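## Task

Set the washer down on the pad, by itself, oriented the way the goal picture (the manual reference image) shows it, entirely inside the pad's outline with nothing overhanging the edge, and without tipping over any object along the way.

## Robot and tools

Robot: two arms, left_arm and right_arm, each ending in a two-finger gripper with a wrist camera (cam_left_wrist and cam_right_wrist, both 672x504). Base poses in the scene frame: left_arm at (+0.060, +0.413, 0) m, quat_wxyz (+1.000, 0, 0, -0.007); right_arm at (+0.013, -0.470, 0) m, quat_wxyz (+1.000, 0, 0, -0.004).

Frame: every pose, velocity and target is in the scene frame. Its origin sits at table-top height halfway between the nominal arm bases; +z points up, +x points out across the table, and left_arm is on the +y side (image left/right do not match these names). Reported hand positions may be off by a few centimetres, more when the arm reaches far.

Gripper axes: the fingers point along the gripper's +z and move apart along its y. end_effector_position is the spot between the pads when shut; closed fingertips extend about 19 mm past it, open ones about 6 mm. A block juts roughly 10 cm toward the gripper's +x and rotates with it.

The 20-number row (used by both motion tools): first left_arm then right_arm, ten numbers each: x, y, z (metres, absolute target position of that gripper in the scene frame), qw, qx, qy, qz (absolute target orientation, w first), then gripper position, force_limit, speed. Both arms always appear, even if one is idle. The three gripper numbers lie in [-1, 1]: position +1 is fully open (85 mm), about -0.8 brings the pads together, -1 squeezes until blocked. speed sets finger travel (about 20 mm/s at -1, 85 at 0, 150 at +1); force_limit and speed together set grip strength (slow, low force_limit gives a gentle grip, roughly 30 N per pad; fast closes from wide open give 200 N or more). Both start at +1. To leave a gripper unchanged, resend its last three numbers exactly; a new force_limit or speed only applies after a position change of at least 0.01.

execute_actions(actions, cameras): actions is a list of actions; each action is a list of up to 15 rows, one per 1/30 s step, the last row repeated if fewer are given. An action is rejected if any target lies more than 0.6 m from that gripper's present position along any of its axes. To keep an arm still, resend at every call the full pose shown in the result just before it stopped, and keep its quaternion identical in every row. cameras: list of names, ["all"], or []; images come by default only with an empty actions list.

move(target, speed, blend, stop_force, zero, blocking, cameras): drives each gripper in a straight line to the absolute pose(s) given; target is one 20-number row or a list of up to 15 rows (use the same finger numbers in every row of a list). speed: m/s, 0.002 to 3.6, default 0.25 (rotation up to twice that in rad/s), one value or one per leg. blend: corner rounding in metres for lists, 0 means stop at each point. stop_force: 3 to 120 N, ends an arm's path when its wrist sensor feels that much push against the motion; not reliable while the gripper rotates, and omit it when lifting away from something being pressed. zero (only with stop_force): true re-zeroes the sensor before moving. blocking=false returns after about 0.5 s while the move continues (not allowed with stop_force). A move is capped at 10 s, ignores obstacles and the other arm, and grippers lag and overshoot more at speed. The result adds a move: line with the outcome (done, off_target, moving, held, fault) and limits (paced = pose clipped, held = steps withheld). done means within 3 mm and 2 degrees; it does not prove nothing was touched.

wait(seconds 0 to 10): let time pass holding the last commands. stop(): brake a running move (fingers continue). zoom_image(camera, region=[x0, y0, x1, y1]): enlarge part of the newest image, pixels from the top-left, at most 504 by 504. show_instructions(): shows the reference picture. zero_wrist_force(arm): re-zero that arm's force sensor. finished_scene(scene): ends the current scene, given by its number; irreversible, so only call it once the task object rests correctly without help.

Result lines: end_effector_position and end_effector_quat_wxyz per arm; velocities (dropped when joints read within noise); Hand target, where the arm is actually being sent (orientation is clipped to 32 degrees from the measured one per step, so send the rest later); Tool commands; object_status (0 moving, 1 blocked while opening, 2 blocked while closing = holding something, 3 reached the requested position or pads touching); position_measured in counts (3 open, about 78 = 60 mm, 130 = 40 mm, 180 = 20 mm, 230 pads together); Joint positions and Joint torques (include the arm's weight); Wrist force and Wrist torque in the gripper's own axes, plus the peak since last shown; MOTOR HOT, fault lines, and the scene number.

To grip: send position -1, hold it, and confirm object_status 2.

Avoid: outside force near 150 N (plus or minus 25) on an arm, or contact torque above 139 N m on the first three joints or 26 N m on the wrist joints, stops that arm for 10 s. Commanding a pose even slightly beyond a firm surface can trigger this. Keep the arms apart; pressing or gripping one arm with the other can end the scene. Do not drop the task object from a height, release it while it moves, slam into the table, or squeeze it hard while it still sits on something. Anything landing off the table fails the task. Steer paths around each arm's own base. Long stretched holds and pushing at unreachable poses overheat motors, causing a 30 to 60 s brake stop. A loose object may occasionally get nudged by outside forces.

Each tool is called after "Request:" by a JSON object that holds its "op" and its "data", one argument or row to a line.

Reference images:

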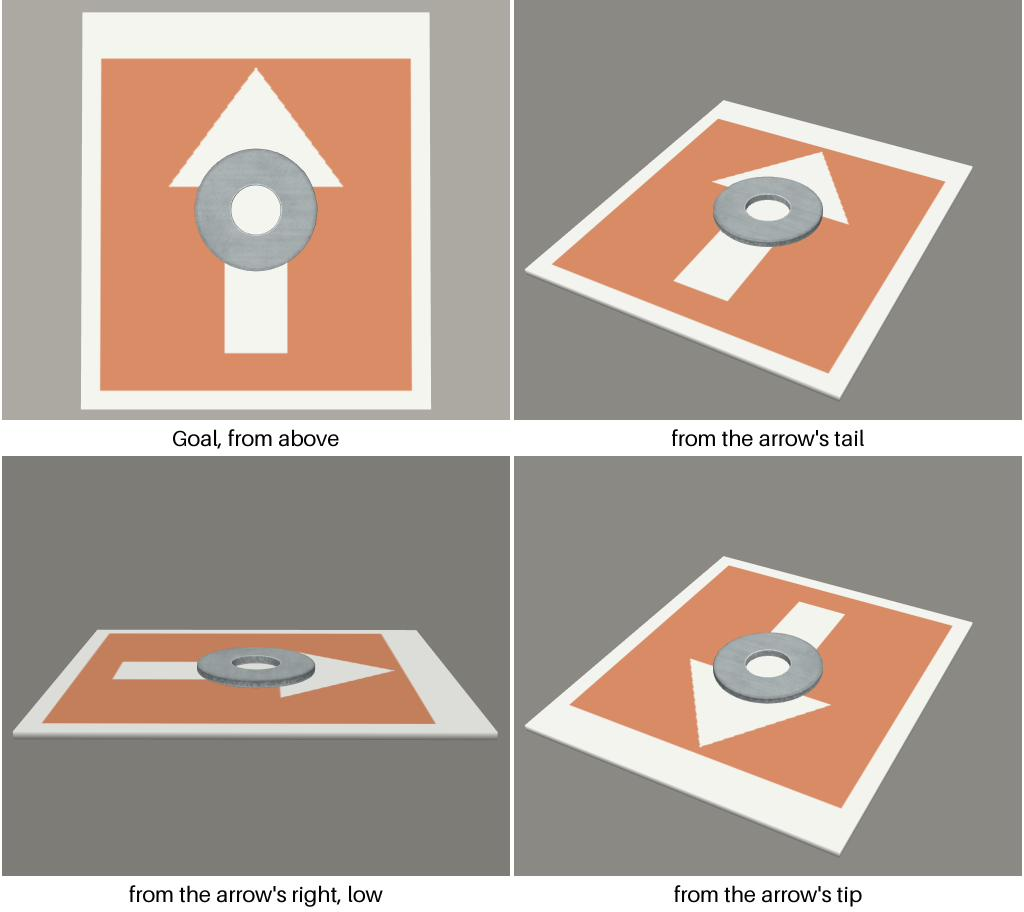

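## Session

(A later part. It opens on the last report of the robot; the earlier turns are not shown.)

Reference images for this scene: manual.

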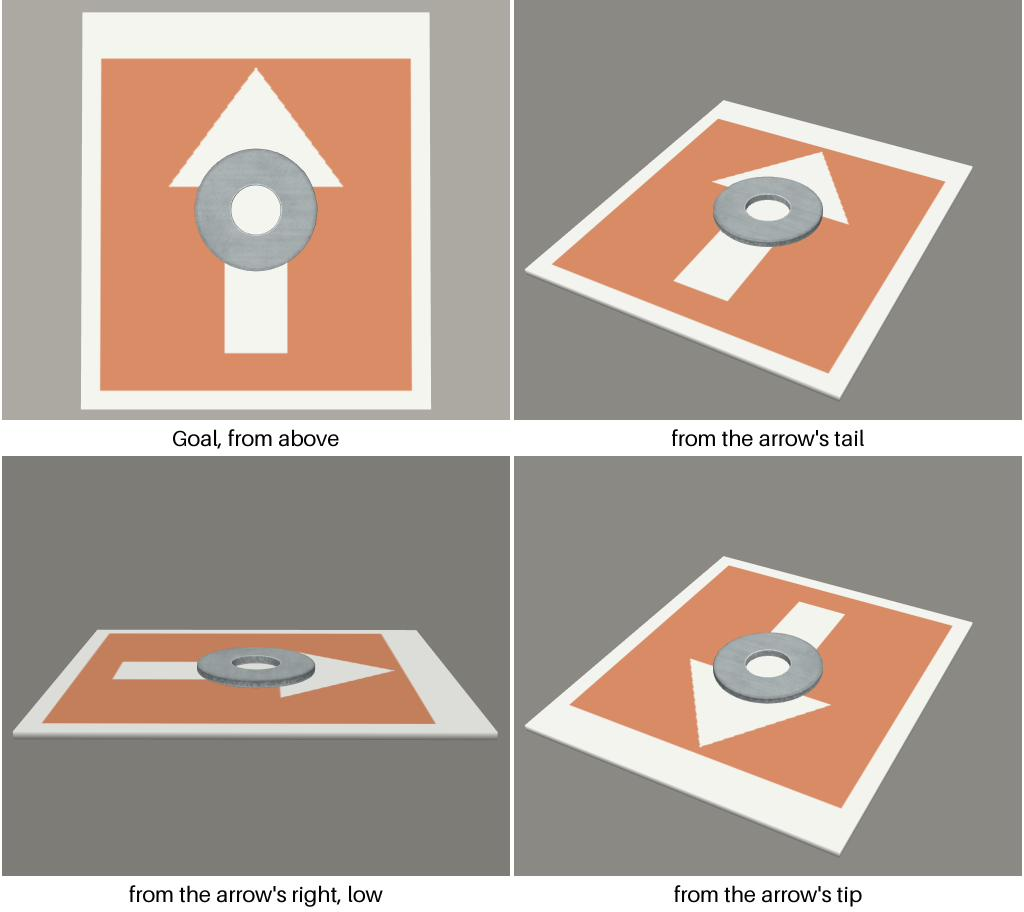

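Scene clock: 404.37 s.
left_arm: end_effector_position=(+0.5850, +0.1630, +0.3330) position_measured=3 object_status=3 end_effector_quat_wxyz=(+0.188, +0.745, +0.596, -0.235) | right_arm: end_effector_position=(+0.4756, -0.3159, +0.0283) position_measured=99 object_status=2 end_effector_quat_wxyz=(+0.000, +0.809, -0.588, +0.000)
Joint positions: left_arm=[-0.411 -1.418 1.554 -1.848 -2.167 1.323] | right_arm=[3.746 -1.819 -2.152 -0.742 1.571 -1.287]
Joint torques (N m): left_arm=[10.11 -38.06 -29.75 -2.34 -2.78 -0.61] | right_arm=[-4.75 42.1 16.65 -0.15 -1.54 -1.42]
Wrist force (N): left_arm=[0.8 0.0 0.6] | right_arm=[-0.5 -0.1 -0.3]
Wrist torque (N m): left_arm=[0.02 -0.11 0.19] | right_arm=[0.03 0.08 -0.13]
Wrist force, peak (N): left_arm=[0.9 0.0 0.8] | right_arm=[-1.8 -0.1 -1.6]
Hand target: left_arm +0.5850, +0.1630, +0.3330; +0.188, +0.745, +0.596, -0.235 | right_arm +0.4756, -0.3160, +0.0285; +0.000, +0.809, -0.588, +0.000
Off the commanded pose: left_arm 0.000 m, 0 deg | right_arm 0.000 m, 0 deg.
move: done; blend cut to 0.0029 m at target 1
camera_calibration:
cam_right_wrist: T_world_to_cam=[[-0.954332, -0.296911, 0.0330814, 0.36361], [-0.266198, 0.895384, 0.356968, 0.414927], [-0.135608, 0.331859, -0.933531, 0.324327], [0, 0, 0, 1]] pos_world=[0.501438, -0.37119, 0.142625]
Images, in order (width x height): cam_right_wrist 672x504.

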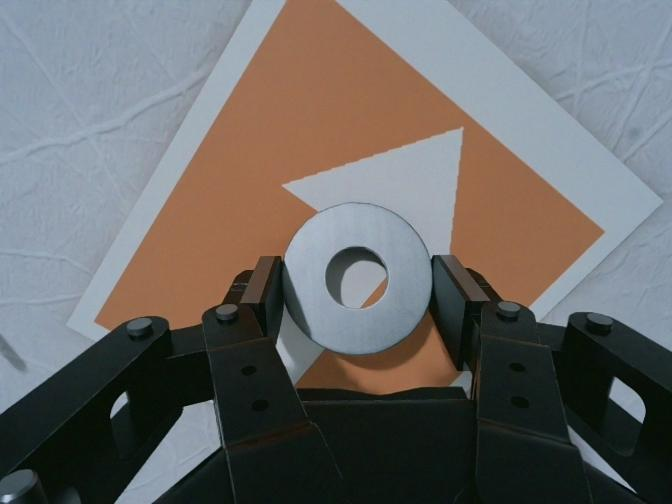

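Request:
{"op": "move", "data": {
  "target": [
    [0.585,0.163,0.333,0.1878,0.7448,0.5956,-0.2348,1,1,1,0.4748,-0.3135,0.0218,0,0.8090,-0.5878,0,-1,-1,-1],
    [0.585,0.163,0.333,0.1878,0.7448,0.5956,-0.2348,1,1,1,0.4746,-0.3128,0.0185,0,0.8090,-0.5878,0,-1,-1,-1]
  ],
  "speed": 0.015,
  "blend": [0.002,0],
  "cameras": ["all"]
}}

Request:
{"op": "zoom_image", "data": {
  "camera": "cam_right_wrist",
  "region": [180, 180, 516, 430]
}}

Request:
{"op": "zoom_image", "data": {
  "camera": "cam_left_wrist",
  "region": [290, 220, 410, 330]
}}

Scene clock: 415.93 s.
left_arm: end_effector_position=(+0.5850, +0.1630, +0.3330) position_measured=3 object_status=3 end_effector_quat_wxyz=(+0.188, +0.745, +0.596, -0.235) | right_arm: end_effector_position=(+0.4746, -0.3128, +0.0184) position_measured=99 object_status=2 end_effector_quat_wxyz=(+0.000, +0.809, -0.588, +0.000)
Joint positions: left_arm=[-0.411 -1.418 1.554 -1.848 -2.167 1.323] | right_arm=[3.753 -1.84 -2.16 -0.712 1.571 -1.281]
Joint torques (N m): left_arm=[9.88 -37.93 -29.51 -2.39 -2.74 -0.73] | right_arm=[1.25 40.43 10.84 -0.1 -2.31 1.11]
Wrist force (N): left_arm=[0.8 -0.1 0.6] | right_arm=[0.7 0.9 -5.0]
Wrist torque (N m): left_arm=[0.01 -0.11 0.19] | right_arm=[0.02 0.08 -0.14]
Wrist force, peak (N): left_arm=[1.0 -0.1 0.8] | right_arm=[0.6 0.9 -5.1]
Hand target: left_arm +0.5850, +0.1630, +0.3330; +0.188, +0.745, +0.596, -0.235 | right_arm +0.4746, -0.3128, +0.0185; +0.000, +0.809, -0.588, +0.000
Off the commanded pose: left_arm 0.000 m, 0 deg | right_arm 0.000 m, 0 deg.
move: done; blend cut to 0.0017 m at target 1
camera_calibration:
cam_left_wrist: T_world_to_cam=[[0.972736, -0.231835, -0.00604988, -0.520662], [-0.129392, -0.564186, 0.815446, -0.0919472], [-0.192462, -0.792431, -0.578801, 0.567024], [0, 0, 0, 1]] pos_world=[0.6037, 0.276744, 0.400022]
cam_right_wrist: T_world_to_cam=[[-0.954306, -0.296997, 0.0330475, 0.363897], [-0.266289, 0.895356, 0.35697, 0.4154], [-0.135608, 0.331858, -0.933531, 0.313793], [0, 0, 0, 1]] pos_world=[0.500438, -0.36799, 0.132625]

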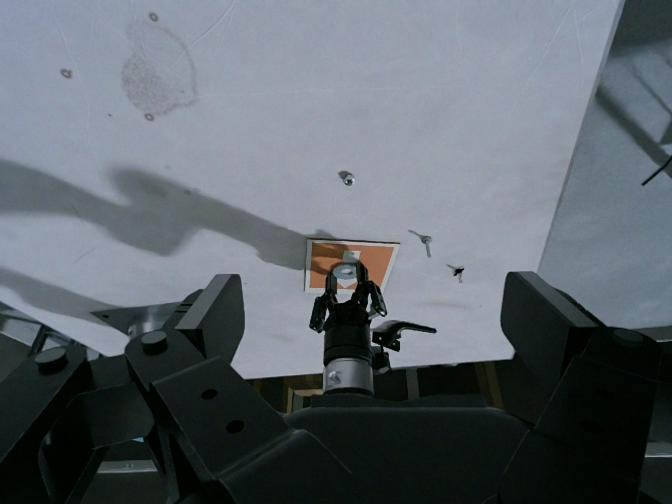

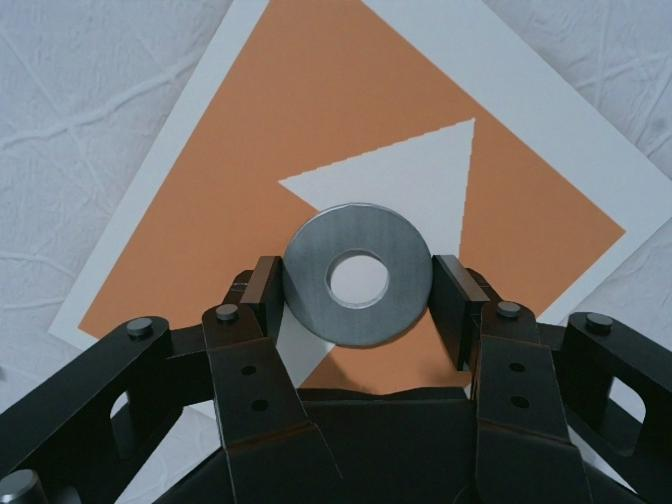

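Scaled by 1.500 from the camera's 672x504 image, which has a finer 960x720 frame.

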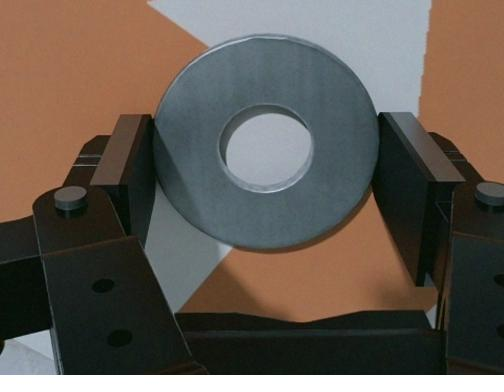

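Scaled by 4.200 from the camera's 672x504 image, which has a finer 960x720 frame.

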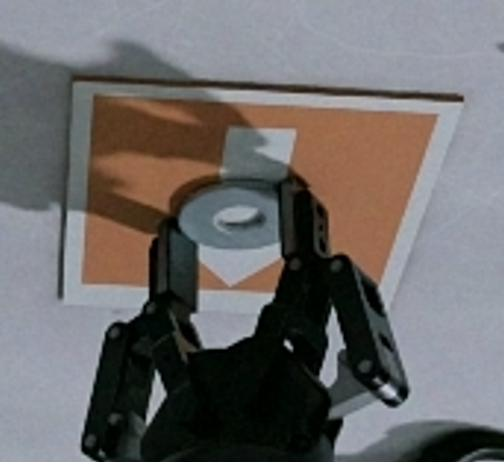

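Request:
{"op": "move", "data": {
  "target": [
    [0.585,0.163,0.333,0.1878,0.7448,0.5956,-0.2348,1,1,1,0.4746,-0.3127,0.0165,0,0.8090,-0.5878,0,-1,-1,-1]
  ],
  "speed": 0.006,
  "stop_force": 8,
  "cameras": ["all"]
}}

Request:
{"op": "zoom_image", "data": {
  "camera": "cam_right_wrist",
  "region": [180, 180, 516, 430]
}}

Request:
{"op": "zoom_image", "data": {
  "camera": "cam_left_wrist",
  "region": [310, 250, 390, 320]
}}

Scene clock: 423.30 s.
left_arm: end_effector_position=(+0.5850, +0.1630, +0.3330) position_measured=3 object_status=3 end_effector_quat_wxyz=(+0.188, +0.745, +0.596, -0.235) | right_arm: end_effector_position=(+0.4748, -0.3127, +0.0180) position_measured=99 object_status=2 end_effector_quat_wxyz=(+0.000, +0.809, -0.588, +0.000)
Joint positions: left_arm=[-0.411 -1.418 1.554 -1.848 -2.167 1.323] | right_arm=[3.753 -1.841 -2.16 -0.711 1.571 -1.281]
Joint torques (N m): left_arm=[10.03 -37.18 -29.09 -2.41 -2.98 -0.98] | right_arm=[1.09 38.34 26.82 0.02 -2.49 -0.02]
Wrist force (N): left_arm=[0.7 -0.2 0.6] | right_arm=[1.3 3.6 -12.0]
Wrist torque (N m): left_arm=[0.00 -0.09 0.19] | right_arm=[0.00 0.06 -0.13]
Wrist force, peak (N): left_arm=[1.0 -0.1 0.8] | right_arm=[1.2 4.4 -14.7]
Hand target: left_arm +0.5850, +0.1630, +0.3330; +0.188, +0.745, +0.596, -0.235 | right_arm +0.4748, -0.3127, +0.0180; +0.000, +0.809, -0.588, +0.000
Off the commanded pose: left_arm 0.000 m, 0 deg | right_arm 0.001 m, 0 deg.
move: contact (right_arm)
camera_calibration:
cam_left_wrist: T_world_to_cam=[[0.972736, -0.231835, -0.00604988, -0.520662], [-0.129392, -0.564186, 0.815446, -0.0919472], [-0.192462, -0.792431, -0.578801, 0.567024], [0, 0, 0, 1]] pos_world=[0.6037, 0.276744, 0.400022]
cam_right_wrist: T_world_to_cam=[[-0.954332, -0.296966, 0.0325901, 0.36409], [-0.266402, 0.895295, 0.35704, 0.415594], [-0.135206, 0.332052, -0.933521, 0.313302], [0, 0, 0, 1]] pos_world=[0.500539, -0.36799, 0.132224]

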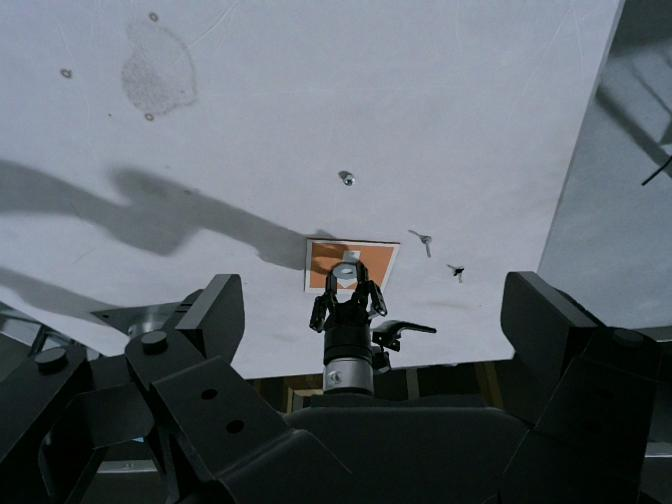

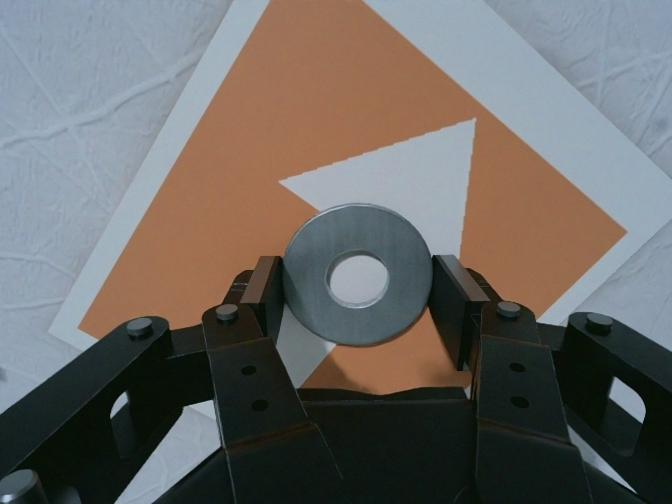

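Scaled by 1.500 from the camera's 672x504 image, which has a finer 960x720 frame.

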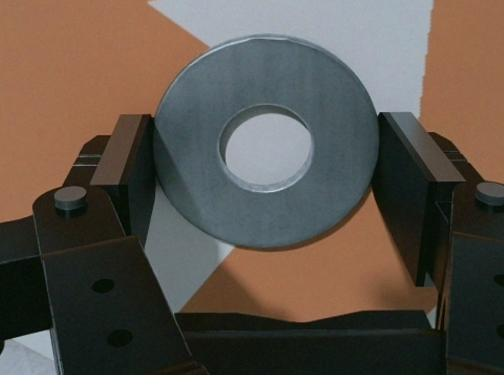

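Scaled by 6.300 from the camera's 672x504 image, which has a finer 960x720 frame.

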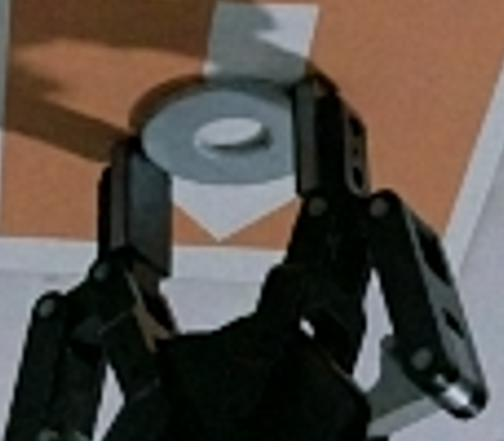

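Request:
{"op": "execute_actions", "data": {
  "actions": [
    [[0.585,0.163,0.333,0.1878,0.7448,0.5956,-0.2348,1,1,1,0.4748,-0.3127,0.0184,0,0.8090,-0.5878,0,-1,-1,-1]],
    [[0.585,0.163,0.333,0.1878,0.7448,0.5956,-0.2348,1,1,1,0.4748,-0.3127,0.0184,0,0.8090,-0.5878,0,0.65,-1,-1]],
    [[0.585,0.163,0.333,0.1878,0.7448,0.5956,-0.2348,1,1,1,0.4748,-0.3127,0.0184,0,0.8090,-0.5878,0,0.65,-1,-1]]
  ],
  "cameras": ["all"]
}}

Request:
{"op": "zoom_image", "data": {
  "camera": "cam_right_wrist",
  "region": [180, 180, 516, 430]
}}

Scene clock: 430.33 s.
left_arm: end_effector_position=(+0.5850, +0.1630, +0.3330) position_measured=3 object_status=3 end_effector_quat_wxyz=(+0.188, +0.745, +0.596, -0.235) | right_arm: end_effector_position=(+0.4748, -0.3127, +0.0184) position_measured=47 object_status=0 end_effector_quat_wxyz=(+0.000, +0.809, -0.588, +0.000)
Joint positions: left_arm=[-0.411 -1.418 1.554 -1.848 -2.167 1.323] | right_arm=[3.753 -1.841 -2.159 -0.713 1.571 -1.281]
Joint torques (N m): left_arm=[8.5 -38.7 -29.16 -2.43 -2.79 -0.89] | right_arm=[-5.85 17.75 4.91 5.36 -2.43 -1.7]
Wrist force (N): left_arm=[0.5 -0.2 0.5] | right_arm=[-0.6 -0.5 -0.3]
Wrist torque (N m): left_arm=[-0.01 -0.07 0.19] | right_arm=[-0.02 0.07 -0.14]
Wrist force, peak (N): left_arm=[1.1 0.1 0.6] | right_arm=[1.2 3.7 -12.4]
Hand target: left_arm +0.5850, +0.1630, +0.3330; +0.188, +0.745, +0.596, -0.235 | right_arm +0.4748, -0.3127, +0.0184; +0.000, +0.809, -0.588, +0.000
Off the commanded pose: left_arm 0.000 m, 0 deg | right_arm 0.000 m, 0 deg.
camera_calibration:
cam_left_wrist: T_world_to_cam=[[0.972736, -0.231835, -0.00604988, -0.520662], [-0.129392, -0.564186, 0.815446, -0.0919472], [-0.192462, -0.792431, -0.578801, 0.567024], [0, 0, 0, 1]] pos_world=[0.6037, 0.276744, 0.400022]
cam_right_wrist: T_world_to_cam=[[-0.954306, -0.296997, 0.0330475, 0.364114], [-0.266289, 0.895356, 0.35697, 0.415328], [-0.135608, 0.331858, -0.933531, 0.31388], [0, 0, 0, 1]] pos_world=[0.500638, -0.36789, 0.132725]

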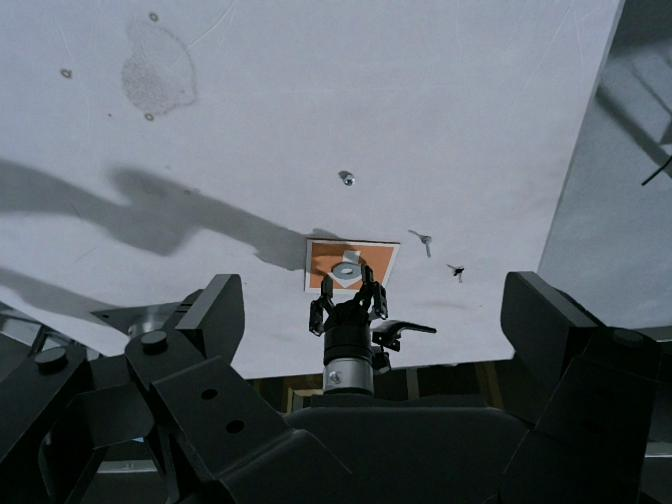

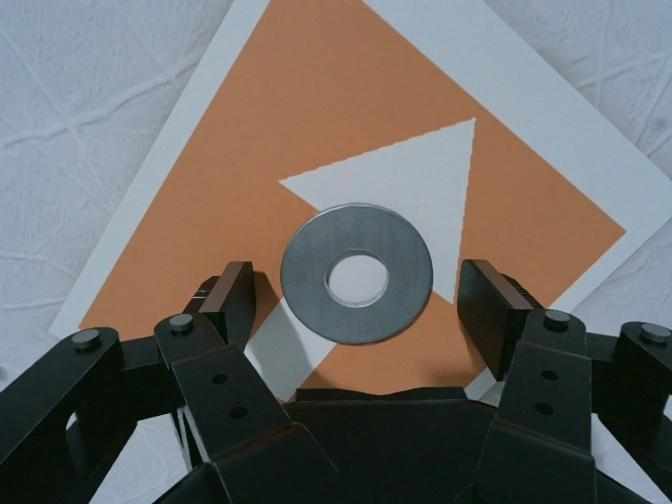

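Scaled by 1.500 from the camera's 672x504 image, which has a finer 960x720 frame.

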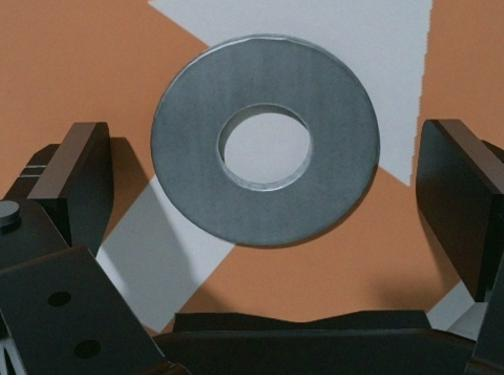

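Request:
{"op": "move", "data": {
  "target": [
    [0.585,0.163,0.333,0.1878,0.7448,0.5956,-0.2348,1,1,1,0.4748,-0.3127,0.05,0,0.8090,-0.5878,0,0.65,-1,-1],
    [0.585,0.163,0.333,0.1878,0.7448,0.5956,-0.2348,1,1,1,0.47,-0.29,0.17,0,0.8090,-0.5878,0,0.65,-1,-1]
  ],
  "speed": [0.08,0.2],
  "blend": [0.01,0],
  "cameras": ["all"]
}}

Request:
{"op": "zoom_image", "data": {
  "camera": "cam_right_wrist",
  "region": [200, 0, 536, 252]
}}

Request:
{"op": "zoom_image", "data": {
  "camera": "cam_left_wrist",
  "region": [290, 220, 410, 310]
}}

Scene clock: 436.43 s.
left_arm: end_effector_position=(+0.5850, +0.1630, +0.3330) position_measured=3 object_status=3 end_effector_quat_wxyz=(+0.188, +0.745, +0.596, -0.235) | right_arm: end_effector_position=(+0.4700, -0.2899, +0.1700) position_measured=47 object_status=3 end_effector_quat_wxyz=(+0.000, +0.809, -0.588, +0.000)
Joint positions: left_arm=[-0.411 -1.418 1.554 -1.848 -2.167 1.323] | right_arm=[3.798 -1.607 -1.956 -1.15 1.571 -1.236]
Joint torques (N m): left_arm=[8.87 -38.47 -29.73 -2.68 -2.55 -1.18] | right_arm=[-5.08 21.1 23.67 0.16 0 -1.48]
Wrist force (N): left_arm=[0.7 -0.1 0.5] | right_arm=[-0.7 -0.5 -0.3]
Wrist torque (N m): left_arm=[0.01 -0.09 0.19] | right_arm=[-0.03 0.07 -0.12]
Wrist force, peak (N): left_arm=[0.9 0.0 0.8] | right_arm=[-1.0 -0.5 -2.6]
Hand target: left_arm +0.5850, +0.1630, +0.3330; +0.188, +0.745, +0.596, -0.235 | right_arm +0.4700, -0.2900, +0.1700; +0.000, +0.809, -0.588, +0.000
Off the commanded pose: left_arm 0.000 m, 0 deg | right_arm 0.000 m, 0 deg.
move: done
camera_calibration:
cam_left_wrist: T_world_to_cam=[[0.972736, -0.231835, -0.00604988, -0.520662], [-0.129392, -0.564186, 0.815446, -0.0919472], [-0.192462, -0.792431, -0.578801, 0.567024], [0, 0, 0, 1]] pos_world=[0.6037, 0.276744, 0.400022]
cam_right_wrist: T_world_to_cam=[[-0.954302, -0.297038, 0.0327962, 0.361324], [-0.266406, 0.895307, 0.357006, 0.339676], [-0.135407, 0.331954, -0.933526, 0.447058], [0, 0, 0, 1]] pos_world=[0.495839, -0.34519, 0.284224]

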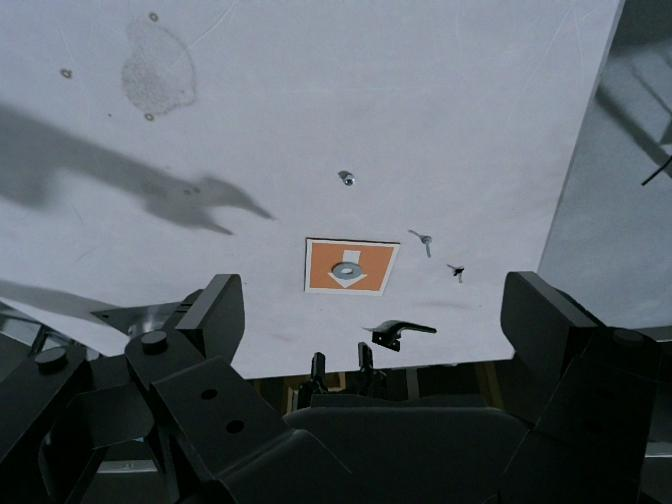

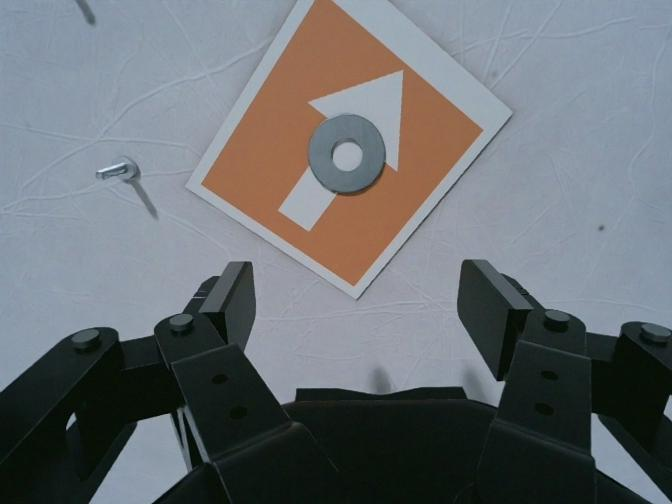

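Scaled by 1.500 from the camera's 672x504 image, which has a finer 960x720 frame.

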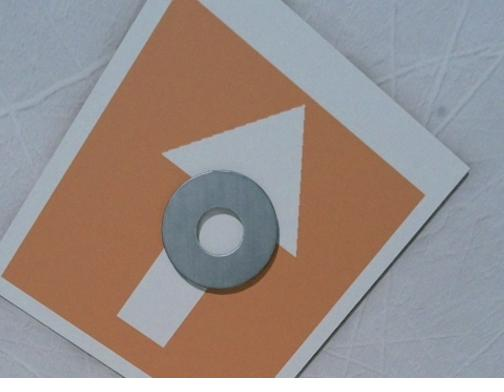

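Scaled by 4.200 from the camera's 672x504 image, which has a finer 960x720 frame.

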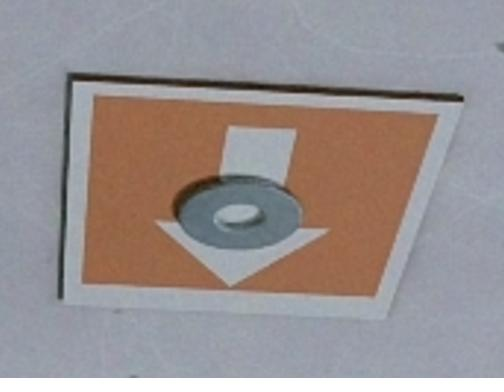

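Request:
{"op": "finished_scene", "data": {
  "scene": 2
}}

The scene is finished: the task was done.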